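## Task

Get the red foam block into the tote that stands near the door, resting fully inside it with no part over the rim. The robot must not tip over or be left leaning, or the task counts as failed.

## Robot and tools

ROBOT. TidyBot++: a wheeled base 0.54 m long, 0.50 m wide and 0.38 m tall on four driven casters, with one seven-joint arm ending in a two-finger gripper. The shoulder sits 0.12 m ahead of the base centre at 0.68 m height. Segments: upper arm 0.42 m, forearm 0.31 m, hand 0.31 m. It starts folded, hand pointing down, sticking out up to 0.08 m ahead of the base. Two cameras: base_camera, fixed on the base front looking ahead and down (644x364 image), and wrist_camera, a fisheye on the hand looking where the hand points (644x476). Loose objects may occasionally get nudged by something else.

FRAMES. Base frame: origin on the floor below the base centre, x forward, y left, z up, metres. hand_pose is reported in it: the point between the finger pads; the hand's own z runs out along the fingers and its y is the direction the fingers close. Odometry frame is the base frame as it was when the scene began; base_odometry comes from wheel turns only, so slip looks like travel. Heading is radians, left positive, -3.142 to 3.142. base_tilt is degrees, forward and right positive.

move. Runs one action; with no action it just reports. Action keys:
- base: an object of offsets, measured along the base's own axes from where the last reported state put it. translate_m: metres, forward positive, -2 to 2. strafe_m: metres, left positive, -2 to 2. rotate_rad: radians, counter-clockwise seen from above positive, -6.3 to 6.3. Several may be combined.
- joints: absolute targets by name, radians. joint_1_rad (any angle; positive turns the arm clockwise from above, the reverse of rotate_rad), joint_2_rad shoulder -2.249 to 2.249 (0 upper arm vertical, positive leans forward), joint_3_rad (any angle), joint_4_rad elbow -2.579 to 2.579 (0 straight; with joint_3 at 3.14, negative bends forward), joint_5_rad (any angle), joint_6_rad wrist -2.099 to 2.099, joint_7_rad (any angle; hand down, positive is counter-clockwise from above, 1.57 opens fingers left/right). Unlimited joints go the short way round, so send steps below half a turn. gripper_pos: 0 fully open to 1 closed; pad gap about 85 x (1 - gripper_pos) mm. Done tolerance is 0.039 rad for joints 1-4, 0.095 for 5-7, 0.03 for the gripper.
- target: a single list of seven numbers [x, y, z, qw, qx, qy, qz], an absolute hand pose in the base frame, metres plus a unit quaternion. Alongside it, joints may carry only gripper_pos.
- speeds: per-action caps keyed like base: translate_m and strafe_m 0.05 to 0.5 m/s, rotate_rad 0.1 to 1.57 rad/s. For a combined translate+strafe, give the cap under just one key.
Also cameras (list of base_camera, wrist_camera, all; omitted means all, [] means none) and blocking (true/omitted waits until everything rests; false returns in about 0.5 s while motion continues, and wait(0) then shows it in "earlier move"). Unknown keys make a call invalid; out-of-range values get it refused.

wait: seconds 0 to 10, plus cameras; returns early when running motions finish. stop: brakes everything; braked motions read "stopped". zoom_image: camera plus region [x0, y0, x1, y1] in pixels of that camera's latest image, at most 504 x 504. read_manual: licence texts only. finished_scene: scene = the number of the current scene; ends it irreversibly, and the block must stay in place afterwards.

RESULTS. "move": done, or the worst status. base_status, joint_status, hand_status: moving, done, off_target (resting away, maybe still pushing), not_followed, stopped, contact_stop, time_out, torque_fault, limit_stop_at_motor_heat. "joint command not followed" with "cause:" marks a blocked self-collision; "pose unreachable" marks a withheld target. hand_pose is the actual hand; hand_target is where commanded joints would put it. motor_effort gives percent of maximum with the peak of the last action in brackets. Motor temperatures list arm joints in joint_positions order; MOTOR HOT appears from 60 °C, and 75 °C triggers a 30-60 s heat stop. on_its_own reports uncommanded motion; ARM HIT means a hard self or base strike; "pictures" names images in order. After any refused call or uncommanded stop (contact_stop, time_out, torque fault), the remaining move, wait and finished_scene calls in that reply are skipped.

HAND CONTROL. The solver may swing the elbow; paths curve and can overshoot. Targets low, close in front and pointing forward often miss or strike the base. Unreachable poses wander up to 10 s then time_out. After done the hand is usually within 3 cm; fix by adding (wanted - hand_pose) to the last target. A held load makes the arm sag; correct the same way, and to hold still resend hand_target, never hand_pose or the read joint angles. Pointing down, the hand reaches at most about 0.94 m high, only near the base. Closed fingertips reach about 20 mm beyond the hand point, so keep clear of the floor. gripper at 1: done means empty, off_target means something is held.

AVOID. The arm does not dodge obstacles and keeps pushing; hard contacts can cause torque faults (limits 104.5 N m joints 1-4, 51.3 N m joints 5-7) that freeze the arm for 10 s. Do not drive or turn while the arm is snagged above about 0.6 m, swing a stretched arm sideways, or reach far out over nearby furniture from folded: the robot can tip. Back away to right a lean. Lower held objects gently, since hand_pose barely drops once they touch down; open only when the block rests. Avoid drops, fast swings, hard squeezes on resting objects, and long stretched holds that heat motors.

Each tool is called after "Call:" as name(argument=value, ...), one argument or row to a line, values as JSON.

## Session

Call:
move(
)

Scene clock: 0.00 s.
Motor temperatures (°C): [31 29 26 26 32 36 40]
base_odometry: x=+0.000 y=+0.000 heading=+0.000
base_tilt: forward=+0.7 right=-0.3
base_status: not commanded
joint_positions: joint_1_rad=+0.018 joint_2_rad=-0.321 joint_3_rad=+3.136 joint_4_rad=-2.541 joint_5_rad=-0.011 joint_6_rad=-0.898 joint_7_rad=+1.574 gripper_pos=+0.000
joint_status: not commanded
motor_effort: joint_1_rad=+1 joint_2_rad=-2 joint_3_rad=+1 joint_4_rad=+14 joint_5_rad=+0 joint_6_rad=+1 joint_7_rad=+0
hand_pose: x=+0.2438 y=+0.0024 z=+0.5797 quat_wxyz=(-0.003, +1.000, -0.008, +0.012) (m; base frame)
hand_target: x=+0.2447 y=+0.0023 z=+0.5802 quat_wxyz=(-0.003, +1.000, -0.008, +0.013) (m; base frame)
hand_status: not commanded
pictures: base_camera, wrist_camera

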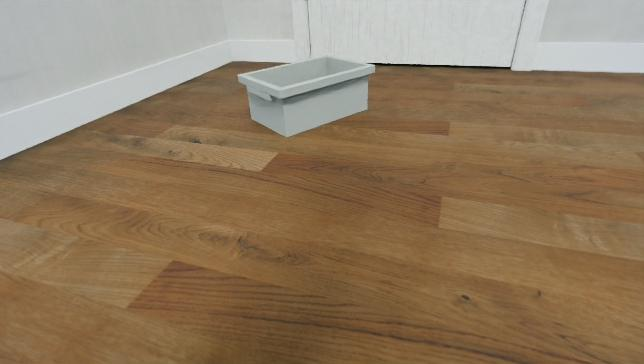

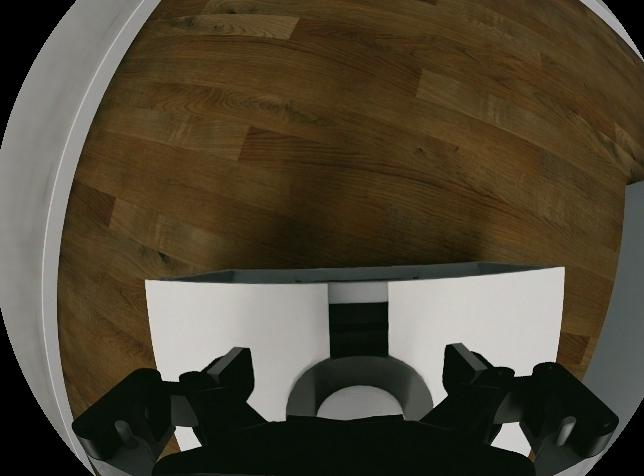

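Call:
move(
  joints={"joint_6_rad": 0.25},
)

Call:
move(
  base={"rotate_rad": -1.7},
)

Scene clock: 13.73 s.
Motor temperatures (°C): [31 29 26 26 32 36 40]
move: done
base_odometry: x=+0.000 y=+0.000 heading=+0.000
base_tilt: forward=+0.7 right=-0.2
base_status: not commanded
joint_positions: joint_1_rad=+0.018 joint_2_rad=-0.321 joint_3_rad=+3.136 joint_4_rad=-2.542 joint_5_rad=-0.011 joint_6_rad=+0.218 joint_7_rad=+1.574 gripper_pos=+0.000
joint_status: all done
motor_effort: joint_1_rad=+1(1) joint_2_rad=-6(6) joint_3_rad=+1(2) joint_4_rad=+18(19) joint_5_rad=-1(1) joint_6_rad=+8(8) joint_7_rad=+0(1)
hand_pose: x=+0.5192 y=-0.0041 z=+0.7607 quat_wxyz=(+0.003, +0.842, -0.008, +0.539) (m; base frame)
hand_target: x=+0.5238 y=-0.0042 z=+0.7708 quat_wxyz=(+0.003, +0.833, -0.008, +0.553) (m; base frame)
hand_status: not commanded
pictures: base_camera, wrist_camera
camera_calibration:
wrist_camera: T_world_to_cam=[[0.000444866, -0.999541, -0.0303055, 0.0253137], [-0.408711, 0.027477, -0.91225, 0.968431], [0.912664, 0.0127921, -0.408511, -0.0298918], [0, 0, 0, 1]] pos_world=[0.423079, -0.000925148, 0.872007]

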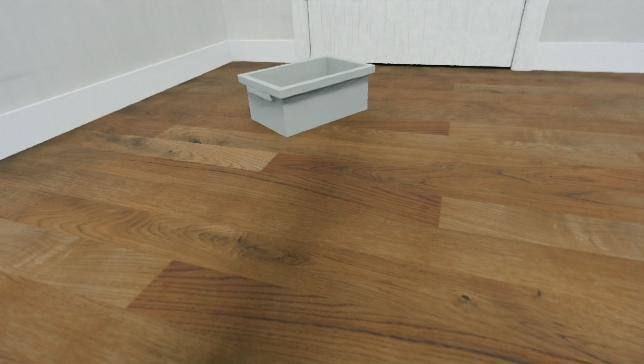

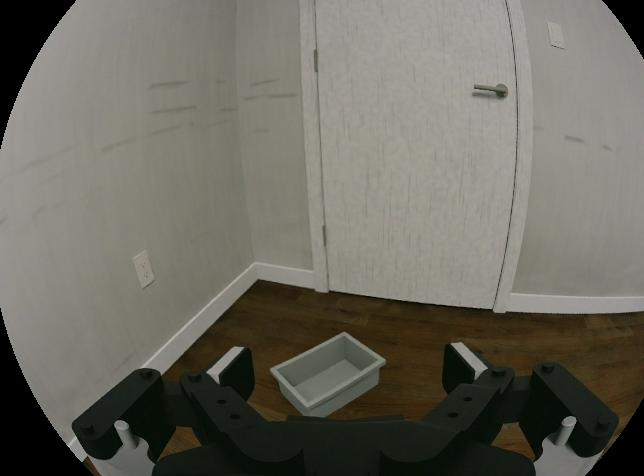

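Scene clock: 16.30 s.
Motor temperatures (°C): [31 29 26 26 32 36 40]
move: done
base_odometry: x=+0.000 y=+0.000 heading=-1.699
base_tilt: forward=+0.7 right=-0.1
base_status: done
joint_positions: joint_1_rad=+0.018 joint_2_rad=-0.321 joint_3_rad=+3.136 joint_4_rad=-2.542 joint_5_rad=-0.011 joint_6_rad=+0.220 joint_7_rad=+1.574 gripper_pos=+0.000
joint_status: not commanded
motor_effort: joint_1_rad=+1(2) joint_2_rad=-6(7) joint_3_rad=+1(3) joint_4_rad=+18(19) joint_5_rad=-1(1) joint_6_rad=+8(9) joint_7_rad=-1(1)
hand_pose: x=+0.5194 y=-0.0041 z=+0.7611 quat_wxyz=(+0.003, +0.842, -0.008, +0.540) (m; base frame)
hand_target: x=+0.5238 y=-0.0042 z=+0.7708 quat_wxyz=(+0.003, +0.833, -0.008, +0.553) (m; base frame)
hand_status: not commanded
pictures: base_camera, wrist_camera
camera_calibration:
wrist_camera: T_world_to_cam=[[0.000481568, -0.999541, -0.0303039, 0.0253029], [-0.407609, 0.027476, -0.912743, 0.968577], [0.913157, 0.0127917, -0.407408, -0.0309784], [0, 0, 0, 1]] pos_world=[0.423076, -0.000925146, 0.872209]

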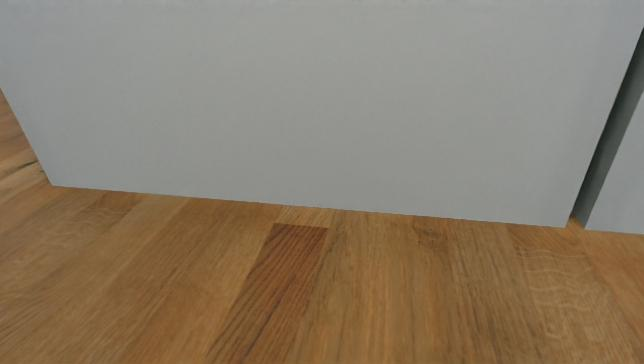

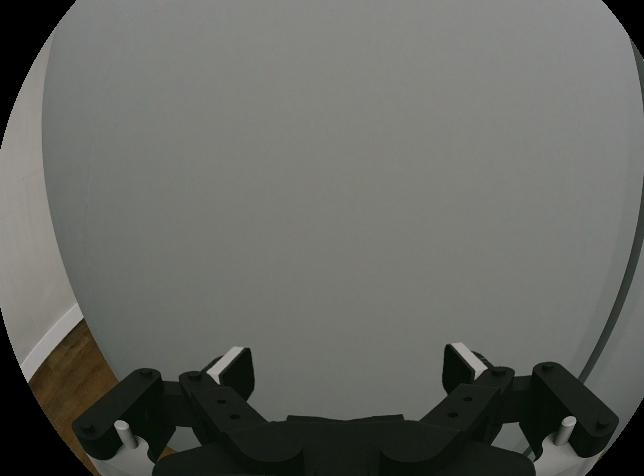

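Call:
move(
  base={"rotate_rad": -1.4},
)

Call:
move(
  base={"rotate_rad": -1.4},
)

Scene clock: 19.50 s.
Motor temperatures (°C): [31 29 26 26 32 36 40]
move: done
base_odometry: x=+0.000 y=+0.000 heading=-3.098
base_tilt: forward=+0.7 right=-0.2
base_status: done
joint_positions: joint_1_rad=+0.018 joint_2_rad=-0.321 joint_3_rad=+3.136 joint_4_rad=-2.542 joint_5_rad=-0.011 joint_6_rad=+0.220 joint_7_rad=+1.574 gripper_pos=+0.000
joint_status: not commanded
motor_effort: joint_1_rad=+0(2) joint_2_rad=-6(7) joint_3_rad=+1(3) joint_4_rad=+18(19) joint_5_rad=+0(2) joint_6_rad=+8(8) joint_7_rad=+0(1)
hand_pose: x=+0.5194 y=-0.0041 z=+0.7612 quat_wxyz=(+0.003, +0.842, -0.008, +0.540) (m; base frame)
hand_target: x=+0.5238 y=-0.0042 z=+0.7708 quat_wxyz=(+0.003, +0.833, -0.008, +0.553) (m; base frame)
hand_status: not commanded
pictures: base_camera, wrist_camera
camera_calibration:
wrist_camera: T_world_to_cam=[[0.000396664, -0.999542, -0.0302635, 0.0252035], [-0.407402, 0.0274765, -0.912835, 0.968614], [0.913249, 0.0126915, -0.407205, -0.0312849], [0, 0, 0, 1]] pos_world=[0.423176, -0.00102517, 0.872209]

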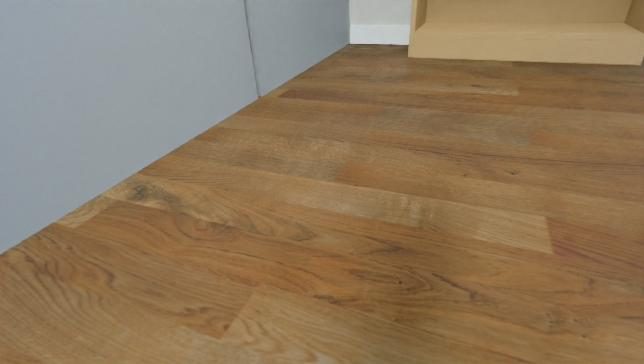

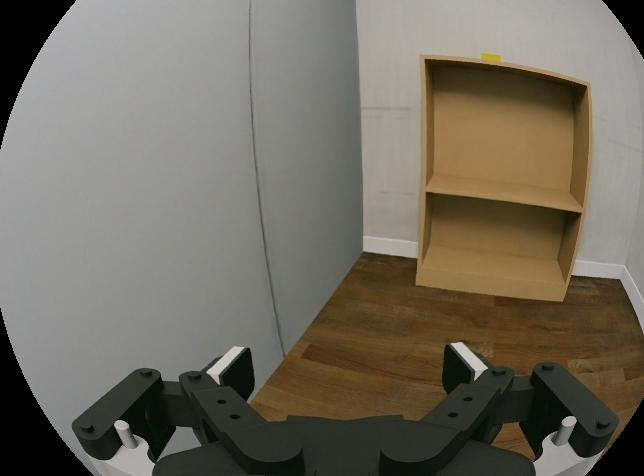

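Scene clock: 21.67 s.
Motor temperatures (°C): [31 29 26 26 32 36 40]
move: done
base_odometry: x=+0.000 y=+0.000 heading=+1.787
base_tilt: forward=+0.7 right=-0.3
base_status: done
joint_positions: joint_1_rad=+0.018 joint_2_rad=-0.321 joint_3_rad=+3.136 joint_4_rad=-2.542 joint_5_rad=-0.011 joint_6_rad=+0.220 joint_7_rad=+1.574 gripper_pos=+0.000
joint_status: not commanded
motor_effort: joint_1_rad=+1(2) joint_2_rad=-6(7) joint_3_rad=+1(3) joint_4_rad=+18(19) joint_5_rad=+0(1) joint_6_rad=+8(9) joint_7_rad=+0(1)
hand_pose: x=+0.5194 y=-0.0042 z=+0.7612 quat_wxyz=(+0.003, +0.842, -0.008, +0.540) (m; base frame)
hand_target: x=+0.5238 y=-0.0042 z=+0.7708 quat_wxyz=(+0.003, +0.833, -0.008, +0.553) (m; base frame)
hand_status: not commanded
pictures: base_camera, wrist_camera
camera_calibration:
wrist_camera: T_world_to_cam=[[0.000311744, -0.999543, -0.030223, 0.0252072], [-0.407196, 0.027477, -0.912927, 0.968698], [0.913341, 0.0125913, -0.407001, -0.0314607], [0, 0, 0, 1]] pos_world=[0.423176, -0.0010252, 0.872309]

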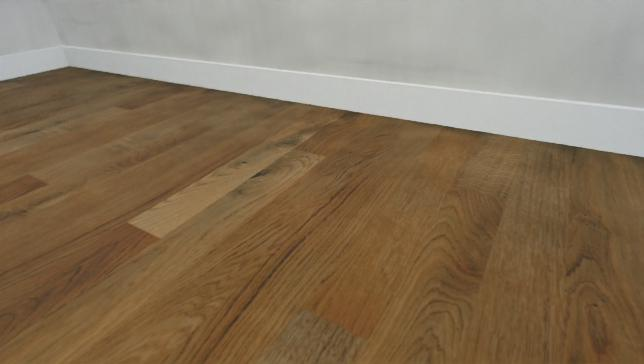

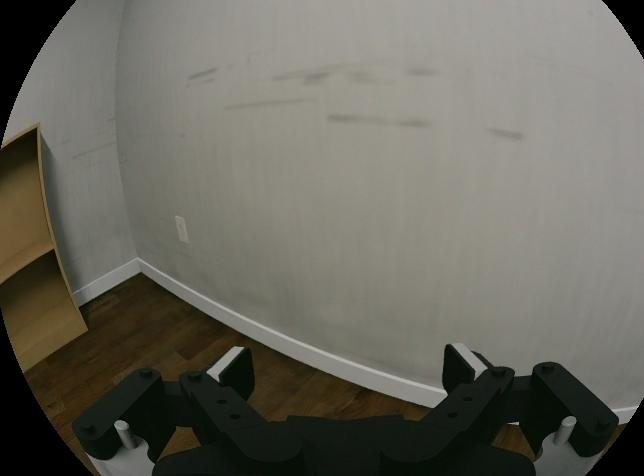

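Call:
move(
  base={"rotate_rad": -2.6},
)

Scene clock: 26.27 s.
Motor temperatures (°C): [31 29 26 26 32 36 40]
move: done
base_odometry: x=+0.000 y=+0.000 heading=-0.812
base_tilt: forward=+0.7 right=-0.3
base_status: done
joint_positions: joint_1_rad=+0.018 joint_2_rad=-0.321 joint_3_rad=+3.136 joint_4_rad=-2.542 joint_5_rad=-0.011 joint_6_rad=+0.220 joint_7_rad=+1.574 gripper_pos=+0.000
joint_status: not commanded
motor_effort: joint_1_rad=+0(2) joint_2_rad=-6(8) joint_3_rad=+1(3) joint_4_rad=+18(19) joint_5_rad=-1(1) joint_6_rad=+8(8) joint_7_rad=+0(1)
hand_pose: x=+0.5195 y=-0.0041 z=+0.7613 quat_wxyz=(+0.003, +0.841, -0.008, +0.540) (m; base frame)
hand_target: x=+0.5238 y=-0.0042 z=+0.7708 quat_wxyz=(+0.003, +0.833, -0.008, +0.553) (m; base frame)
hand_status: not commanded
pictures: base_camera, wrist_camera
camera_calibration:
wrist_camera: T_world_to_cam=[[0.000410086, -0.999542, -0.0302624, 0.0251999], [-0.406994, 0.0274757, -0.913017, 0.968692], [0.913431, 0.012691, -0.406797, -0.0316761], [0, 0, 0, 1]] pos_world=[0.423176, -0.00102517, 0.872309]

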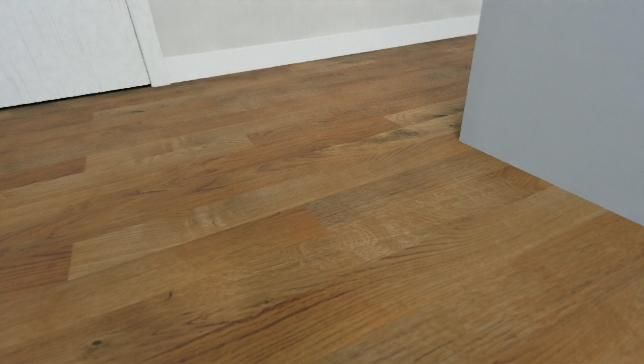

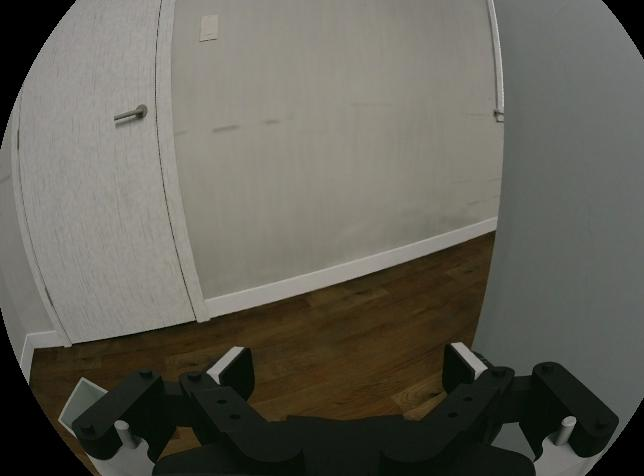

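Call:
move(
  base={"translate_m": 1.179, "strafe_m": 0.335, "rotate_rad": -1.09},
)

Scene clock: 36.10 s.
Motor temperatures (°C): [31 29 26 26 32 36 40]
move: done
base_odometry: x=+1.055 y=-0.625 heading=-1.902
base_tilt: forward=+0.7 right=-0.2
base_status: done
joint_positions: joint_1_rad=+0.015 joint_2_rad=-0.322 joint_3_rad=+3.135 joint_4_rad=-2.550 joint_5_rad=-0.013 joint_6_rad=+0.231 joint_7_rad=+1.574 gripper_pos=+0.000
joint_status: not commanded
motor_effort: joint_1_rad=+0(16) joint_2_rad=-6(8) joint_3_rad=+0(15) joint_4_rad=+18(32) joint_5_rad=+0(7) joint_6_rad=+8(16) joint_7_rad=+0(2)
hand_pose: x=+0.5182 y=-0.0027 z=+0.7603 quat_wxyz=(+0.002, +0.841, -0.008, +0.542) (m; base frame)
hand_target: x=+0.5238 y=-0.0042 z=+0.7708 quat_wxyz=(+0.003, +0.833, -0.008, +0.553) (m; base frame)
hand_status: not commanded
pictures: base_camera, wrist_camera
camera_calibration:
wrist_camera: T_world_to_cam=[[0.00321956, -0.999504, -0.0313171, 0.0259966], [-0.403791, 0.0273512, -0.914442, 0.966674], [0.914846, 0.0155896, -0.403502, -0.0341125], [0, 0, 0, 1]] pos_world=[0.421458, 0.0000757854, 0.871017]

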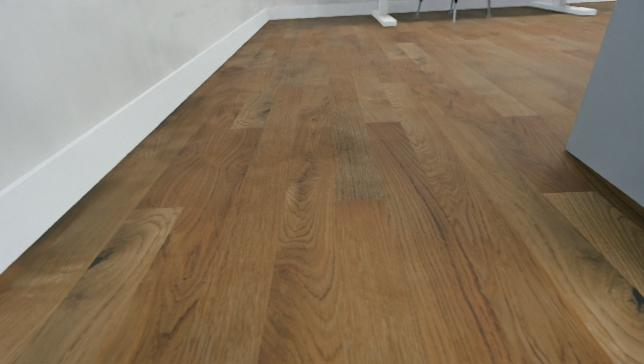

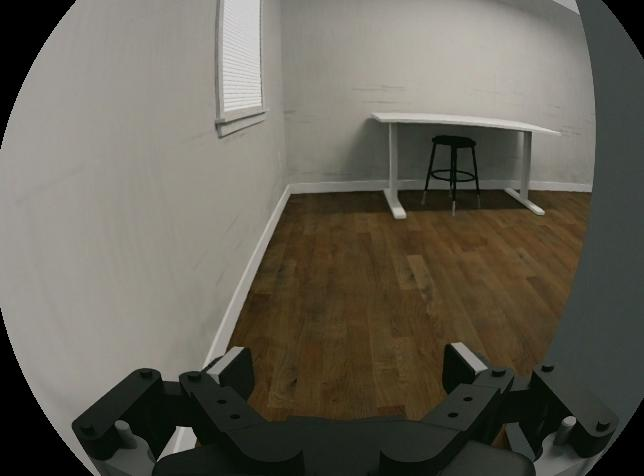

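Call:
zoom_image(
  camera="wrist_camera",
  region=[330, 80, 600, 240],
)

Scaled by 1.867.

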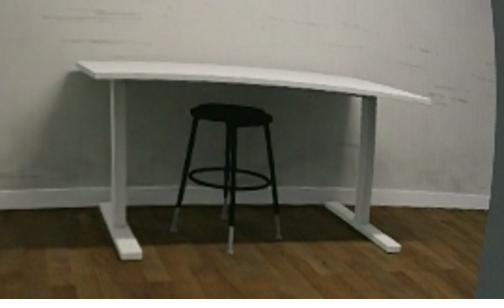

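Call:
move(
  base={"translate_m": 1.0},
)

Call:
move(
  base={"rotate_rad": -1.0},
)

Scene clock: 42.87 s.
Motor temperatures (°C): [31 29 26 26 32 36 40]
move: done
base_odometry: x=+0.729 y=-1.571 heading=-1.902
base_tilt: forward=+0.7 right=-0.3
base_status: done
joint_positions: joint_1_rad=+0.015 joint_2_rad=-0.321 joint_3_rad=+3.135 joint_4_rad=-2.550 joint_5_rad=-0.013 joint_6_rad=+0.231 joint_7_rad=+1.574 gripper_pos=+0.000
joint_status: not commanded
motor_effort: joint_1_rad=+0(1) joint_2_rad=-7(9) joint_3_rad=+2(3) joint_4_rad=+18(20) joint_5_rad=-1(1) joint_6_rad=+8(9) joint_7_rad=+0(1)
hand_pose: x=+0.5183 y=-0.0027 z=+0.7597 quat_wxyz=(+0.002, +0.841, -0.008, +0.541) (m; base frame)
hand_target: x=+0.5238 y=-0.0042 z=+0.7708 quat_wxyz=(+0.003, +0.833, -0.008, +0.553) (m; base frame)
hand_status: not commanded
pictures: base_camera, wrist_camera
camera_calibration:
wrist_camera: T_world_to_cam=[[0.00317497, -0.999504, -0.0313231, 0.0260042], [-0.405099, 0.0273524, -0.913863, 0.966345], [0.914267, 0.0155904, -0.404812, -0.0331165], [0, 0, 0, 1]] pos_world=[0.42166, 0.0000757832, 0.870516]

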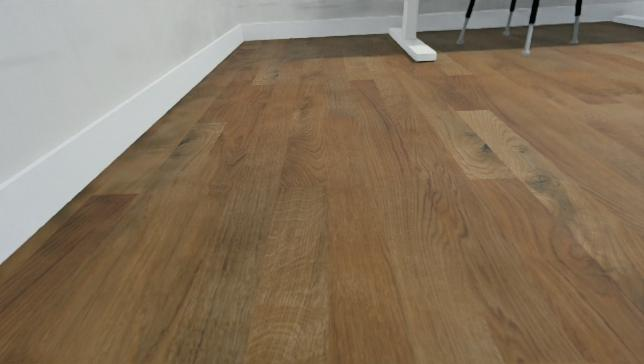

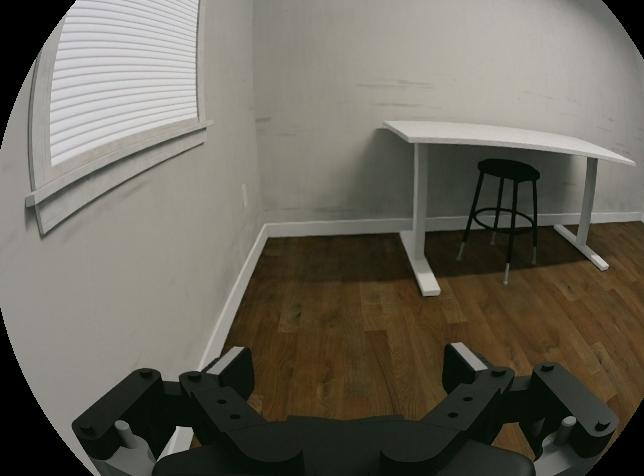

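Scene clock: 44.77 s.
Motor temperatures (°C): [31 29 26 26 32 36 40]
move: done
base_odometry: x=+0.729 y=-1.571 heading=-2.901
base_tilt: forward=+0.7 right=-0.3
base_status: done
joint_positions: joint_1_rad=+0.015 joint_2_rad=-0.321 joint_3_rad=+3.135 joint_4_rad=-2.550 joint_5_rad=-0.013 joint_6_rad=+0.231 joint_7_rad=+1.574 gripper_pos=+0.000
joint_status: not commanded
motor_effort: joint_1_rad=+1(1) joint_2_rad=-6(7) joint_3_rad=+1(3) joint_4_rad=+18(19) joint_5_rad=+0(1) joint_6_rad=+8(8) joint_7_rad=+0(1)
hand_pose: x=+0.5183 y=-0.0029 z=+0.7597 quat_wxyz=(+0.002, +0.841, -0.008, +0.541) (m; base frame)
hand_target: x=+0.5238 y=-0.0042 z=+0.7708 quat_wxyz=(+0.003, +0.833, -0.008, +0.553) (m; base frame)
hand_status: not commanded
pictures: base_camera, wrist_camera
camera_calibration:
wrist_camera: T_world_to_cam=[[0.00260014, -0.999503, -0.0314016, 0.0261143], [-0.405006, 0.0276585, -0.913896, 0.96634], [0.91431, 0.0150941, -0.404733, -0.0332024], [0, 0, 0, 1]] pos_world=[0.421663, -0.000124973, 0.870516]

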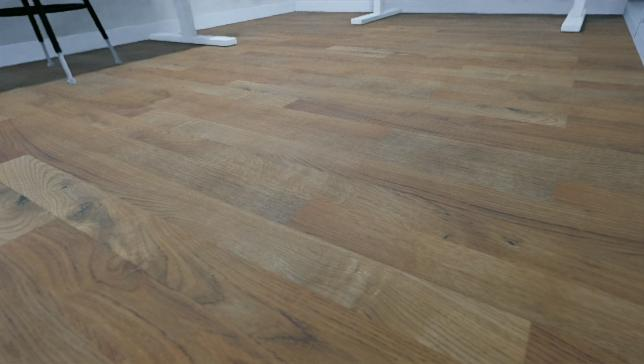

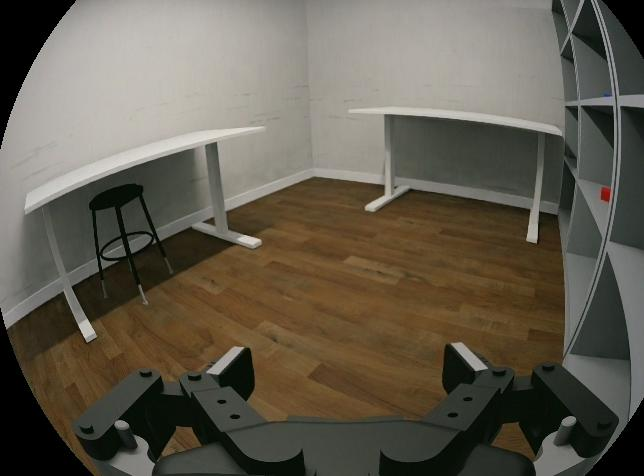

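Call:
zoom_image(
  camera="wrist_camera",
  region=[540, 0, 644, 400],
)

Scaled by 1.260.

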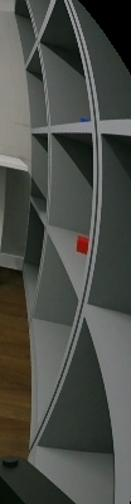

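Call:
move(
  base={"translate_m": 0.438, "strafe_m": 0.313},
  cameras=[],
)

Call:
move(
  base={"translate_m": 1.328, "strafe_m": -0.615, "rotate_rad": -2.14},
  speeds={"rotate_rad": 0.7},
)

Scene clock: 57.23 s.
Motor temperatures (°C): [31 29 26 26 32 36 40]
move: done
base_odometry: x=+0.378 y=-1.979 heading=-2.901
base_tilt: forward=+0.7 right=-0.2
base_status: done
joint_positions: joint_1_rad=+0.015 joint_2_rad=-0.316 joint_3_rad=+3.135 joint_4_rad=-2.550 joint_5_rad=-0.013 joint_6_rad=+0.231 joint_7_rad=+1.574 gripper_pos=+0.000
joint_status: not commanded
motor_effort: joint_1_rad=+1(1) joint_2_rad=-7(9) joint_3_rad=+1(2) joint_4_rad=+18(19) joint_5_rad=-1(1) joint_6_rad=+8(9) joint_7_rad=+0(1)
hand_pose: x=+0.5186 y=-0.0029 z=+0.7579 quat_wxyz=(+0.002, +0.842, -0.008, +0.539) (m; base frame)
hand_target: x=+0.5238 y=-0.0042 z=+0.7708 quat_wxyz=(+0.003, +0.833, -0.008, +0.553) (m; base frame)
hand_status: not commanded
pictures: none
No camera images: "cameras" was empty.

Scene clock: 61.57 s.
Motor temperatures (°C): [31 29 26 26 32 36 40]
move: done
base_odometry: x=-1.058 y=-1.698 heading=+1.241
base_tilt: forward=+0.7 right=-0.2
base_status: done
joint_positions: joint_1_rad=+0.015 joint_2_rad=-0.317 joint_3_rad=+3.135 joint_4_rad=-2.550 joint_5_rad=-0.013 joint_6_rad=+0.231 joint_7_rad=+1.574 gripper_pos=+0.000
joint_status: not commanded
motor_effort: joint_1_rad=+0(2) joint_2_rad=-6(7) joint_3_rad=+0(3) joint_4_rad=+18(19) joint_5_rad=+0(1) joint_6_rad=+8(9) joint_7_rad=+0(1)
hand_pose: x=+0.5186 y=-0.0029 z=+0.7584 quat_wxyz=(+0.002, +0.842, -0.008, +0.540) (m; base frame)
hand_target: x=+0.5238 y=-0.0042 z=+0.7708 quat_wxyz=(+0.003, +0.833, -0.008, +0.553) (m; base frame)
hand_status: not commanded
pictures: base_camera, wrist_camera
camera_calibration:
wrist_camera: T_world_to_cam=[[0.00248984, -0.999503, -0.0314101, 0.026135], [-0.40816, 0.027659, -0.912491, 0.96582], [0.912907, 0.0150923, -0.407888, -0.030918], [0, 0, 0, 1]] pos_world=[0.422369, -0.000124975, 0.869513]

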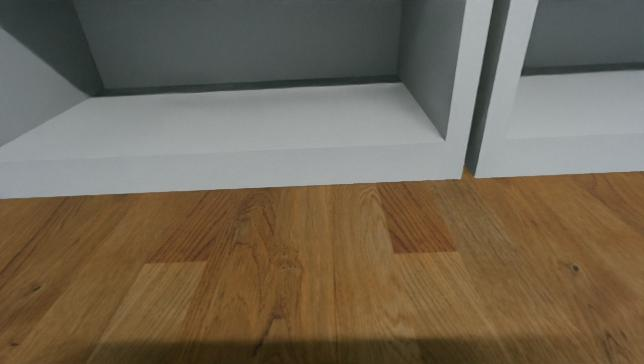

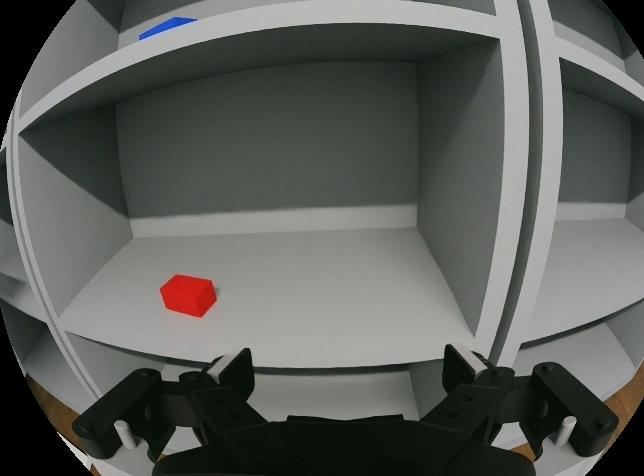

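Call:
zoom_image(
  camera="wrist_camera",
  region=[110, 230, 270, 380],
)

Scaled by 3.150.

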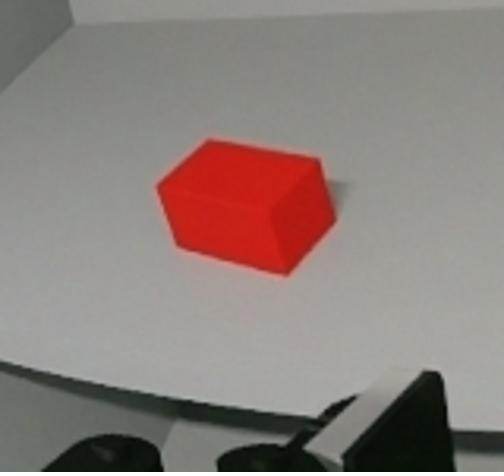

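Call:
zoom_image(
  camera="wrist_camera",
  region=[250, 300, 450, 420],
)

Call:
zoom_image(
  camera="wrist_camera",
  region=[30, 300, 190, 420],
)

Scaled by 2.520.

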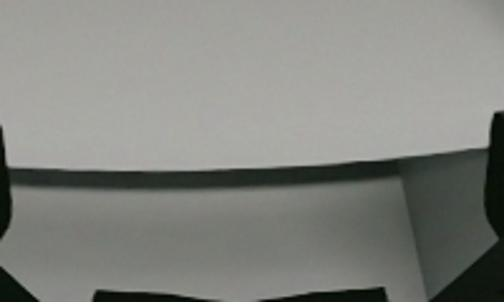

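Scaled by 3.150.

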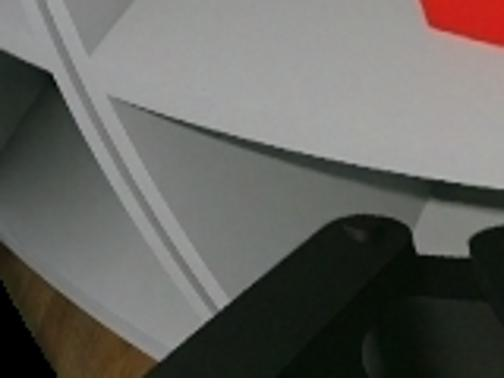

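Call:
move(
  base={"translate_m": -0.25, "strafe_m": 0.15},
  joints={"joint_2_rad": 1.065, "joint_4_rad": -0.60, "joint_6_rad": -1.477, "joint_7_rad": 2.906},
)

Scene clock: 105.50 s.
Motor temperatures (°C): [31 29 26 26 32 36 40]
move: done
base_odometry: x=-1.281 y=-1.886 heading=+1.241
base_tilt: forward=+0.8 right=-0.3
base_status: done
joint_positions: joint_1_rad=+0.015 joint_2_rad=+1.076 joint_3_rad=+3.135 joint_4_rad=-0.629 joint_5_rad=-0.013 joint_6_rad=-1.437 joint_7_rad=+2.817 gripper_pos=+0.000
joint_status: all done
motor_effort: joint_1_rad=+1(2) joint_2_rad=-49(50) joint_3_rad=+0(3) joint_4_rad=+16(20) joint_5_rad=-1(2) joint_6_rad=+0(9) joint_7_rad=+0(1)
hand_pose: x=+0.8007 y=-0.0020 z=+0.5282 quat_wxyz=(-0.008, +0.816, +0.578, +0.005) (m; base frame)
hand_target: x=+0.7999 y=-0.0046 z=+0.5449 quat_wxyz=(-0.006, +0.790, +0.613, +0.005) (m; base frame)
hand_status: not commanded
pictures: base_camera, wrist_camera
camera_calibration:
wrist_camera: T_world_to_cam=[[0.937294, -0.346884, -0.0339424, -0.726773], [-0.347827, -0.937158, -0.0274023, 0.353281], [-0.022304, 0.0374901, -0.999048, 0.678732], [0, 0, 0, 1]] pos_world=[0.819218, 0.0535283, 0.663098]

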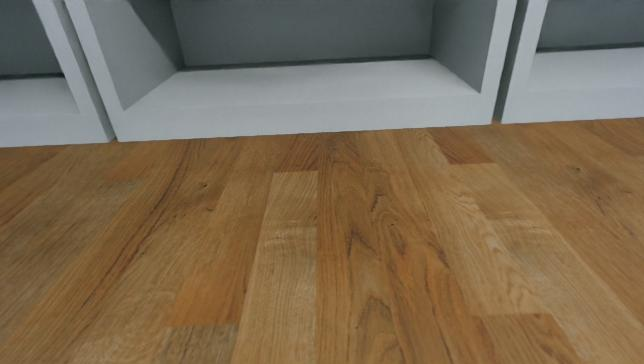

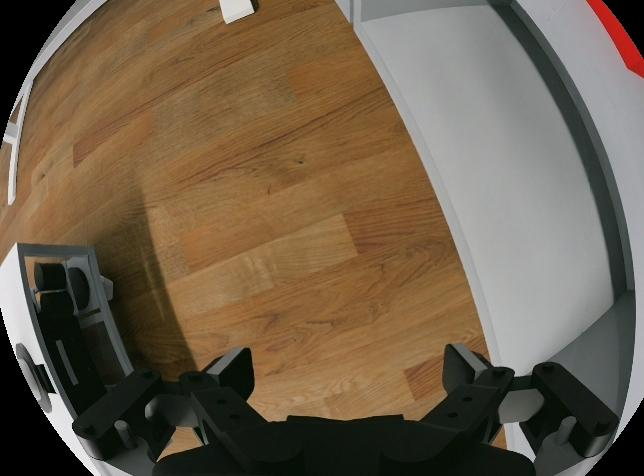

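Call:
move(
  joints={"joint_2_rad": 1.054, "joint_4_rad": -0.571, "joint_6_rad": -1.517, "joint_7_rad": 2.995},
)

Call:
zoom_image(
  camera="wrist_camera",
  region=[480, 0, 644, 220],
)

Scene clock: 112.47 s.
Motor temperatures (°C): [31 29 26 27 32 36 40]
move: done
base_odometry: x=-1.281 y=-1.886 heading=+1.241
base_tilt: forward=+0.8 right=-0.2
base_status: not commanded
joint_positions: joint_1_rad=+0.015 joint_2_rad=+1.075 joint_3_rad=+3.135 joint_4_rad=-0.596 joint_5_rad=-0.013 joint_6_rad=-1.483 joint_7_rad=+2.915 gripper_pos=+0.000
joint_status: all done
motor_effort: joint_1_rad=+0(1) joint_2_rad=-49(51) joint_3_rad=+0(1) joint_4_rad=+17(17) joint_5_rad=+0(2) joint_6_rad=+0(1) joint_7_rad=+0(1)
hand_pose: x=+0.7980 y=-0.0020 z=+0.5395 quat_wxyz=(-0.011, +0.787, +0.617, +0.001) (m; base frame)
hand_target: x=+0.7985 y=-0.0046 z=+0.5615 quat_wxyz=(-0.006, +0.762, +0.648, +0.005) (m; base frame)
hand_status: not commanded
pictures: base_camera, wrist_camera
camera_calibration:
wrist_camera: T_world_to_cam=[[0.966506, -0.252894, -0.0437159, -0.741712], [-0.254119, -0.966847, -0.0251031, 0.276516], [-0.0359182, 0.0353713, -0.998729, 0.700709], [0, 0, 0, 1]] pos_world=[0.812305, 0.0549889, 0.674335]

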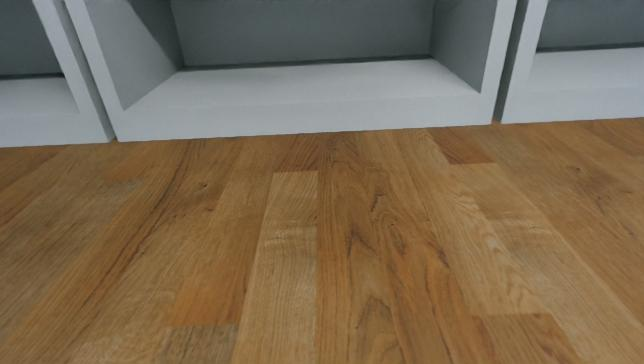

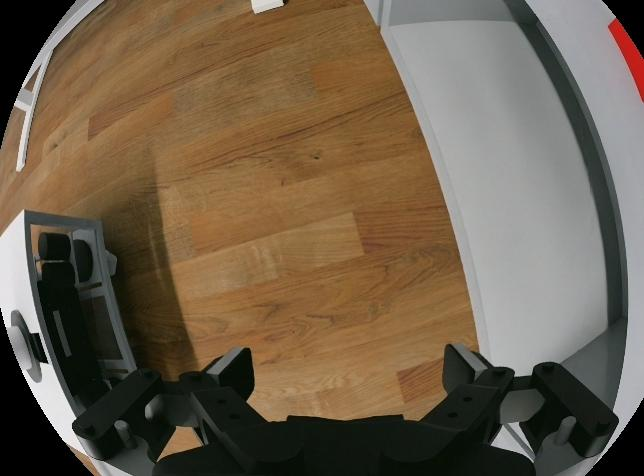

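Scaled by 2.291.

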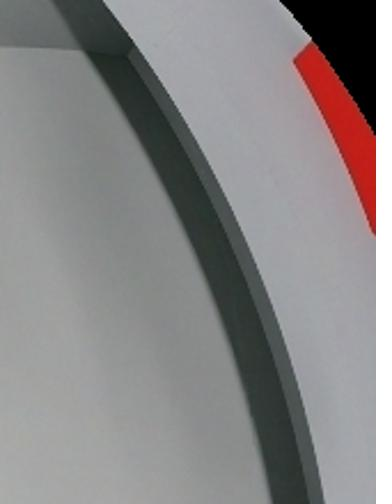

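Call:
zoom_image(
  camera="wrist_camera",
  region=[500, 0, 644, 100],
)

Call:
zoom_image(
  camera="wrist_camera",
  region=[540, 260, 644, 380],
)

Scaled by 3.500.

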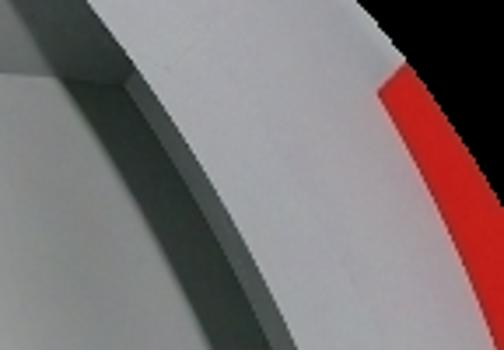

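Scaled by 4.200.

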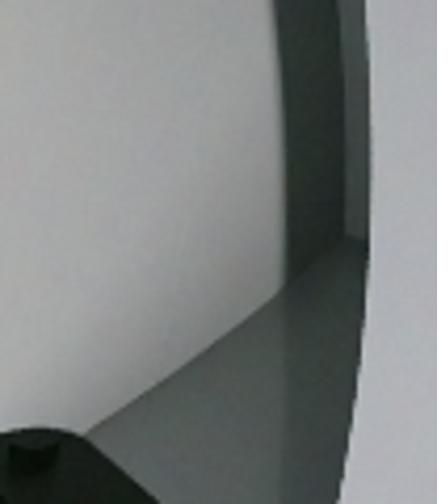

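Call:
move(
  base={"translate_m": 0.33},
  speeds={"translate_m": 0.3},
)

Scene clock: 128.73 s.
Motor temperatures (°C): [31 30 26 27 32 36 40]
move: done
base_odometry: x=-1.174 y=-1.574 heading=+1.241
base_tilt: forward=+0.8 right=-0.2
base_status: done
joint_positions: joint_1_rad=+0.016 joint_2_rad=+1.075 joint_3_rad=+3.135 joint_4_rad=-0.595 joint_5_rad=-0.013 joint_6_rad=-1.485 joint_7_rad=+2.915 gripper_pos=+0.000
joint_status: not commanded
motor_effort: joint_1_rad=+1(2) joint_2_rad=-48(51) joint_3_rad=-1(2) joint_4_rad=+16(17) joint_5_rad=-1(2) joint_6_rad=+0(1) joint_7_rad=+0(1)
hand_pose: x=+0.7977 y=-0.0021 z=+0.5399 quat_wxyz=(-0.012, +0.787, +0.617, +0.001) (m; base frame)
hand_target: x=+0.7985 y=-0.0046 z=+0.5615 quat_wxyz=(-0.006, +0.762, +0.648, +0.005) (m; base frame)
hand_status: not commanded
pictures: base_camera, wrist_camera
camera_calibration:
wrist_camera: T_world_to_cam=[[0.96642, -0.253051, -0.0446926, -0.740819], [-0.254301, -0.966806, -0.0248421, 0.27625], [-0.0369228, 0.0353732, -0.998692, 0.701803], [0, 0, 0, 1]] pos_world=[0.812106, 0.0547895, 0.674639]

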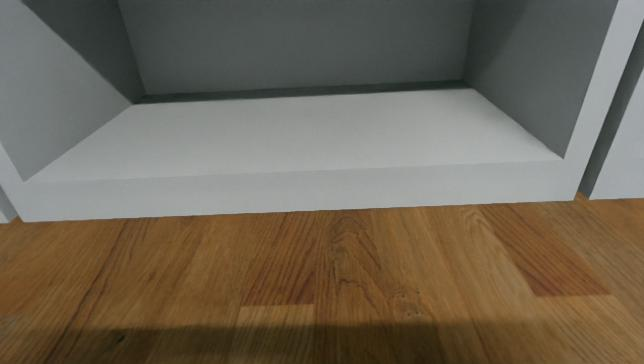

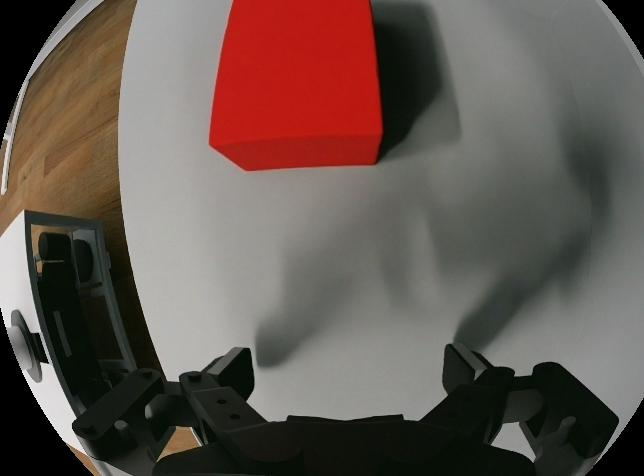

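Call:
move(
  base={"translate_m": -0.019, "strafe_m": 0.015},
  cameras=[],
)

Call:
move(
  base={"translate_m": 0.014, "strafe_m": 0.055},
  speeds={"translate_m": 0.2},
)

Scene clock: 136.23 s.
Motor temperatures (°C): [31 31 26 27 32 36 40]
move: done
base_odometry: x=-1.195 y=-1.587 heading=+1.241
base_tilt: forward=+0.8 right=-0.3
base_status: done
joint_positions: joint_1_rad=+0.015 joint_2_rad=+1.074 joint_3_rad=+3.135 joint_4_rad=-0.595 joint_5_rad=-0.013 joint_6_rad=-1.488 joint_7_rad=+2.915 gripper_pos=+0.000
joint_status: not commanded
motor_effort: joint_1_rad=+1(3) joint_2_rad=-49(51) joint_3_rad=-1(2) joint_4_rad=+16(17) joint_5_rad=-1(2) joint_6_rad=+0(1) joint_7_rad=+0(1)
hand_pose: x=+0.7970 y=-0.0018 z=+0.5406 quat_wxyz=(-0.012, +0.786, +0.617, +0.000) (m; base frame)
hand_target: x=+0.7985 y=-0.0046 z=+0.5615 quat_wxyz=(-0.006, +0.762, +0.648, +0.005) (m; base frame)
hand_status: not commanded
pictures: none
No camera images: "cameras" was empty.

Scene clock: 137.50 s.
Motor temperatures (°C): [31 31 26 27 32 36 40]
move: done
base_odometry: x=-1.243 y=-1.556 heading=+1.241
base_tilt: forward=+0.7 right=-0.2
base_status: done
joint_positions: joint_1_rad=+0.013 joint_2_rad=+1.074 joint_3_rad=+3.135 joint_4_rad=-0.595 joint_5_rad=-0.013 joint_6_rad=-1.488 joint_7_rad=+2.915 gripper_pos=+0.000
joint_status: not commanded
motor_effort: joint_1_rad=+1(6) joint_2_rad=-49(50) joint_3_rad=+0(3) joint_4_rad=+17(17) joint_5_rad=-1(2) joint_6_rad=+0(1) joint_7_rad=+0(1)
hand_pose: x=+0.7970 y=-0.0005 z=+0.5406 quat_wxyz=(-0.012, +0.786, +0.618, +0.000) (m; base frame)
hand_target: x=+0.7985 y=-0.0046 z=+0.5615 quat_wxyz=(-0.006, +0.762, +0.648, +0.005) (m; base frame)
hand_status: not commanded
pictures: base_camera, wrist_camera
camera_calibration:
wrist_camera: T_world_to_cam=[[0.966955, -0.250698, -0.0463568, -0.739216], [-0.251993, -0.967418, -0.0245135, 0.275688], [-0.0387009, 0.035385, -0.998624, 0.703823], [0, 0, 0, 1]] pos_world=[0.811499, 0.0564808, 0.675345]

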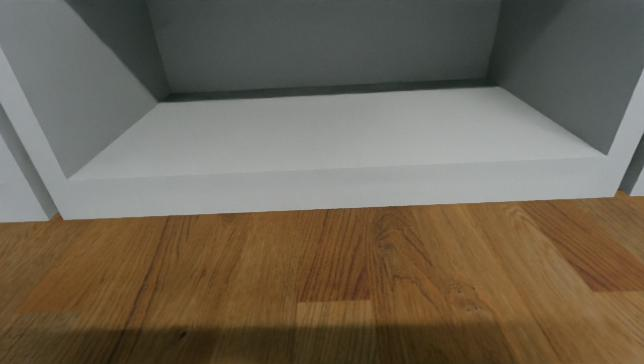

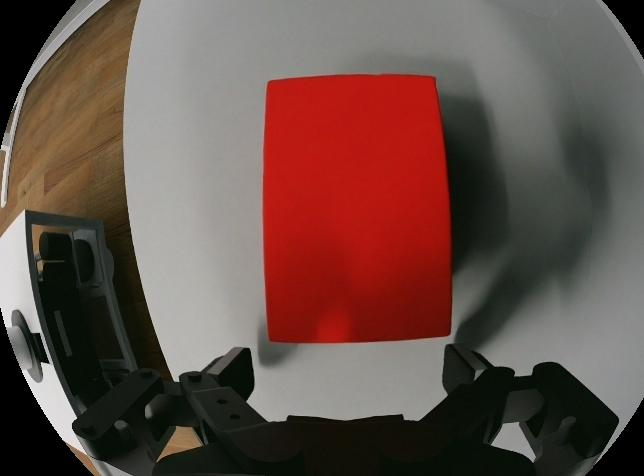

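Call:
move(
  base={"translate_m": 0.018, "strafe_m": 0.069},
  speeds={"translate_m": 0.15},
  cameras=["wrist_camera"],
)

Call:
move(
  joints={"joint_2_rad": 1.076, "joint_6_rad": -1.479},
  cameras=["wrist_camera"],
)

Scene clock: 147.60 s.
Motor temperatures (°C): [31 31 26 27 32 36 40]
move: done
base_odometry: x=-1.302 y=-1.516 heading=+1.242
base_tilt: forward=+0.8 right=-0.2
base_status: done
joint_positions: joint_1_rad=+0.013 joint_2_rad=+1.074 joint_3_rad=+3.135 joint_4_rad=-0.595 joint_5_rad=-0.013 joint_6_rad=-1.488 joint_7_rad=+2.915 gripper_pos=+0.000
joint_status: not commanded
motor_effort: joint_1_rad=+1(5) joint_2_rad=-49(50) joint_3_rad=-1(3) joint_4_rad=+16(17) joint_5_rad=+0(2) joint_6_rad=+0(0) joint_7_rad=+0(1)
hand_pose: x=+0.7970 y=-0.0006 z=+0.5406 quat_wxyz=(-0.012, +0.786, +0.618, +0.000) (m; base frame)
hand_target: x=+0.7985 y=-0.0046 z=+0.5615 quat_wxyz=(-0.006, +0.762, +0.648, +0.005) (m; base frame)
hand_status: not commanded
pictures: wrist_camera
camera_calibration:
wrist_camera: T_world_to_cam=[[0.966931, -0.250791, -0.0463547, -0.739218], [-0.252086, -0.967394, -0.0245051, 0.27566], [-0.0386976, 0.0353801, -0.998624, 0.703824], [0, 0, 0, 1]] pos_world=[0.811499, 0.0563811, 0.675345]

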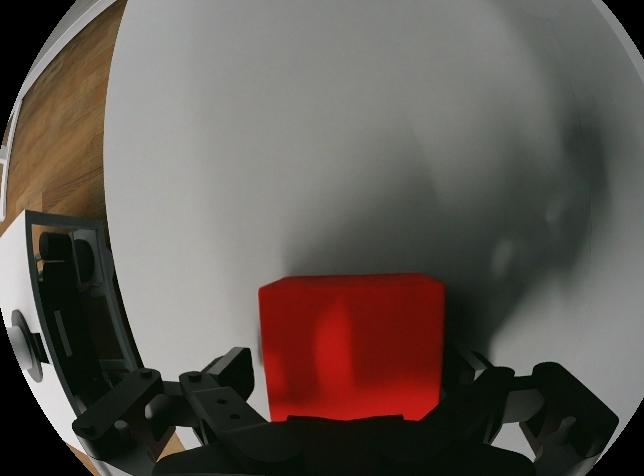

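Scene clock: 148.27 s.
Motor temperatures (°C): [31 31 26 27 32 36 40]
move: done
base_odometry: x=-1.302 y=-1.516 heading=+1.242
base_tilt: forward=+0.7 right=-0.2
base_status: not commanded
joint_positions: joint_1_rad=+0.013 joint_2_rad=+1.086 joint_3_rad=+3.135 joint_4_rad=-0.594 joint_5_rad=-0.013 joint_6_rad=-1.481 joint_7_rad=+2.915 gripper_pos=+0.000
joint_status: all done
motor_effort: joint_1_rad=+1(1) joint_2_rad=-46(50) joint_3_rad=-1(1) joint_4_rad=+15(17) joint_5_rad=-1(2) joint_6_rad=-1(1) joint_7_rad=-1(1)
hand_pose: x=+0.7978 y=-0.0006 z=+0.5328 quat_wxyz=(-0.013, +0.786, +0.618, -0.001) (m; base frame)
hand_target: x=+0.8075 y=-0.0047 z=+0.5465 quat_wxyz=(-0.001, +0.762, +0.647, +0.011) (m; base frame)
hand_status: not commanded
pictures: wrist_camera
camera_calibration:
wrist_camera: T_world_to_cam=[[0.966695, -0.250973, -0.0501402, -0.738112], [-0.252362, -0.967347, -0.0235099, 0.275352], [-0.0426026, 0.0353804, -0.998465, 0.699068], [0, 0, 0, 1]] pos_world=[0.812799, 0.0563818, 0.667459]

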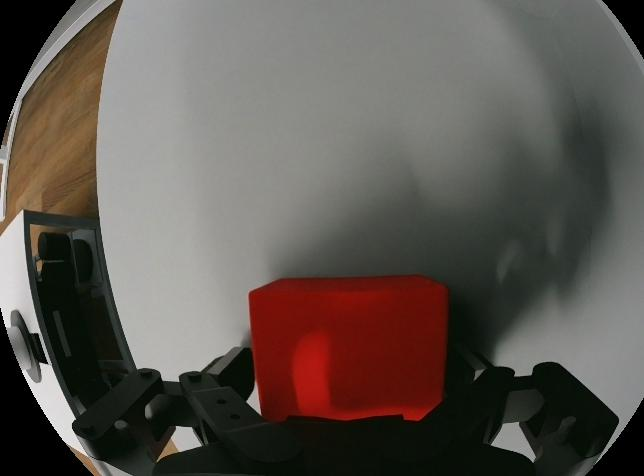

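Call:
move(
  joints={"joint_2_rad": 1.09, "joint_6_rad": -1.47},
  cameras=[],
)

Call:
move(
  joints={"gripper_pos": 0.35},
  cameras=["wrist_camera"],
)

Scene clock: 150.13 s.
Motor temperatures (°C): [31 32 26 27 32 36 40]
move: done
base_odometry: x=-1.302 y=-1.516 heading=+1.242
base_tilt: forward=+0.7 right=-0.2
base_status: not commanded
joint_positions: joint_1_rad=+0.013 joint_2_rad=+1.086 joint_3_rad=+3.135 joint_4_rad=-0.593 joint_5_rad=-0.013 joint_6_rad=-1.481 joint_7_rad=+2.915 gripper_pos=+0.000
joint_status: all done
motor_effort: joint_1_rad=+1(1) joint_2_rad=-46(49) joint_3_rad=+0(1) joint_4_rad=+15(16) joint_5_rad=-1(1) joint_6_rad=+1(1) joint_7_rad=+0(1)
hand_pose: x=+0.7981 y=-0.0006 z=+0.5327 quat_wxyz=(-0.013, +0.786, +0.618, -0.001) (m; base frame)
hand_target: x=+0.8084 y=-0.0047 z=+0.5369 quat_wxyz=(-0.003, +0.762, +0.647, +0.009) (m; base frame)
hand_status: not commanded
pictures: none
No camera images: "cameras" was empty.

Scene clock: 150.87 s.
Motor temperatures (°C): [31 32 26 27 32 36 40]
move: done
base_odometry: x=-1.302 y=-1.516 heading=+1.242
base_tilt: forward=+0.7 right=-0.2
base_status: not commanded
joint_positions: joint_1_rad=+0.014 joint_2_rad=+1.079 joint_3_rad=+3.135 joint_4_rad=-0.583 joint_5_rad=-0.013 joint_6_rad=-1.487 joint_7_rad=+2.915 gripper_pos=+0.345
joint_status: all done
motor_effort: joint_1_rad=+1(2) joint_2_rad=-41(46) joint_3_rad=+0(2) joint_4_rad=+15(16) joint_5_rad=-1(2) joint_6_rad=+3(5) joint_7_rad=+0(1)
hand_pose: x=+0.8005 y=-0.0010 z=+0.5405 quat_wxyz=(-0.010, +0.786, +0.618, +0.003) (m; base frame)
hand_target: x=+0.8084 y=-0.0047 z=+0.5369 quat_wxyz=(-0.003, +0.762, +0.647, +0.009) (m; base frame)
hand_status: not commanded
pictures: wrist_camera
camera_calibration:
wrist_camera: T_world_to_cam=[[0.967064, -0.251434, -0.0395998, -0.746469], [-0.252551, -0.967228, -0.0262441, 0.277474], [-0.0317033, 0.0353807, -0.998871, 0.698386], [0, 0, 0, 1]] pos_world=[0.814101, 0.0559835, 0.67532]

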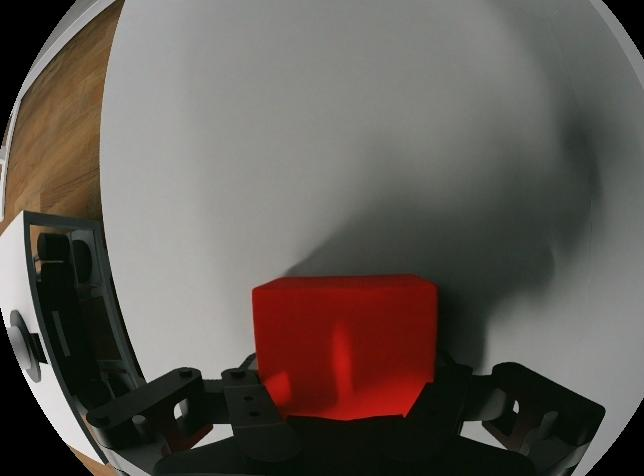

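Call:
move(
  joints={"joint_2_rad": 1.022, "joint_6_rad": -1.50, "gripper_pos": 0.4},
  cameras=["wrist_camera"],
)

Scene clock: 155.70 s.
Motor temperatures (°C): [31 32 26 27 32 36 40]
move: done
base_odometry: x=-1.302 y=-1.516 heading=+1.242
base_tilt: forward=+0.7 right=-0.2
base_status: not commanded
joint_positions: joint_1_rad=+0.014 joint_2_rad=+1.059 joint_3_rad=+3.135 joint_4_rad=-0.583 joint_5_rad=-0.013 joint_6_rad=-1.487 joint_7_rad=+2.915 gripper_pos=+0.383
joint_status: all done
motor_effort: joint_1_rad=+0(1) joint_2_rad=-49(51) joint_3_rad=-1(1) joint_4_rad=+17(17) joint_5_rad=-1(2) joint_6_rad=+0(5) joint_7_rad=+0(1)
hand_pose: x=+0.8032 y=-0.0011 z=+0.5543 quat_wxyz=(-0.004, +0.786, +0.618, +0.011) (m; base frame)
hand_target: x=+0.8073 y=-0.0047 z=+0.5835 quat_wxyz=(+0.010, +0.762, +0.647, +0.024) (m; base frame)
hand_status: not commanded
pictures: wrist_camera
camera_calibration:
wrist_camera: T_world_to_cam=[[0.967655, -0.251485, -0.0199556, -0.759935], [-0.252014, -0.967225, -0.0310529, 0.280723], [-0.0114922, 0.0350776, -0.999319, 0.696368], [0, 0, 0, 1]] pos_world=[0.814104, 0.0559837, 0.689446]

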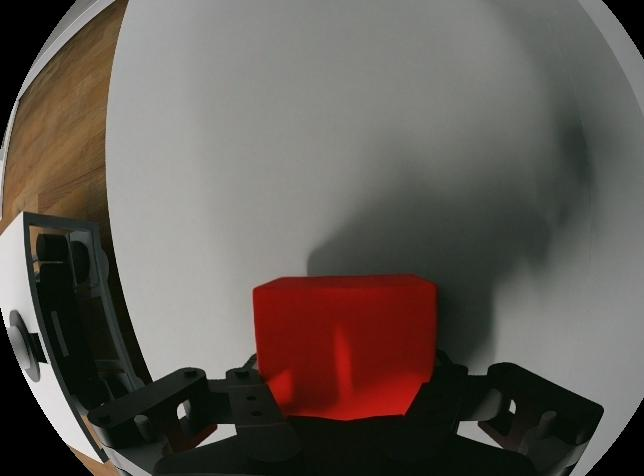

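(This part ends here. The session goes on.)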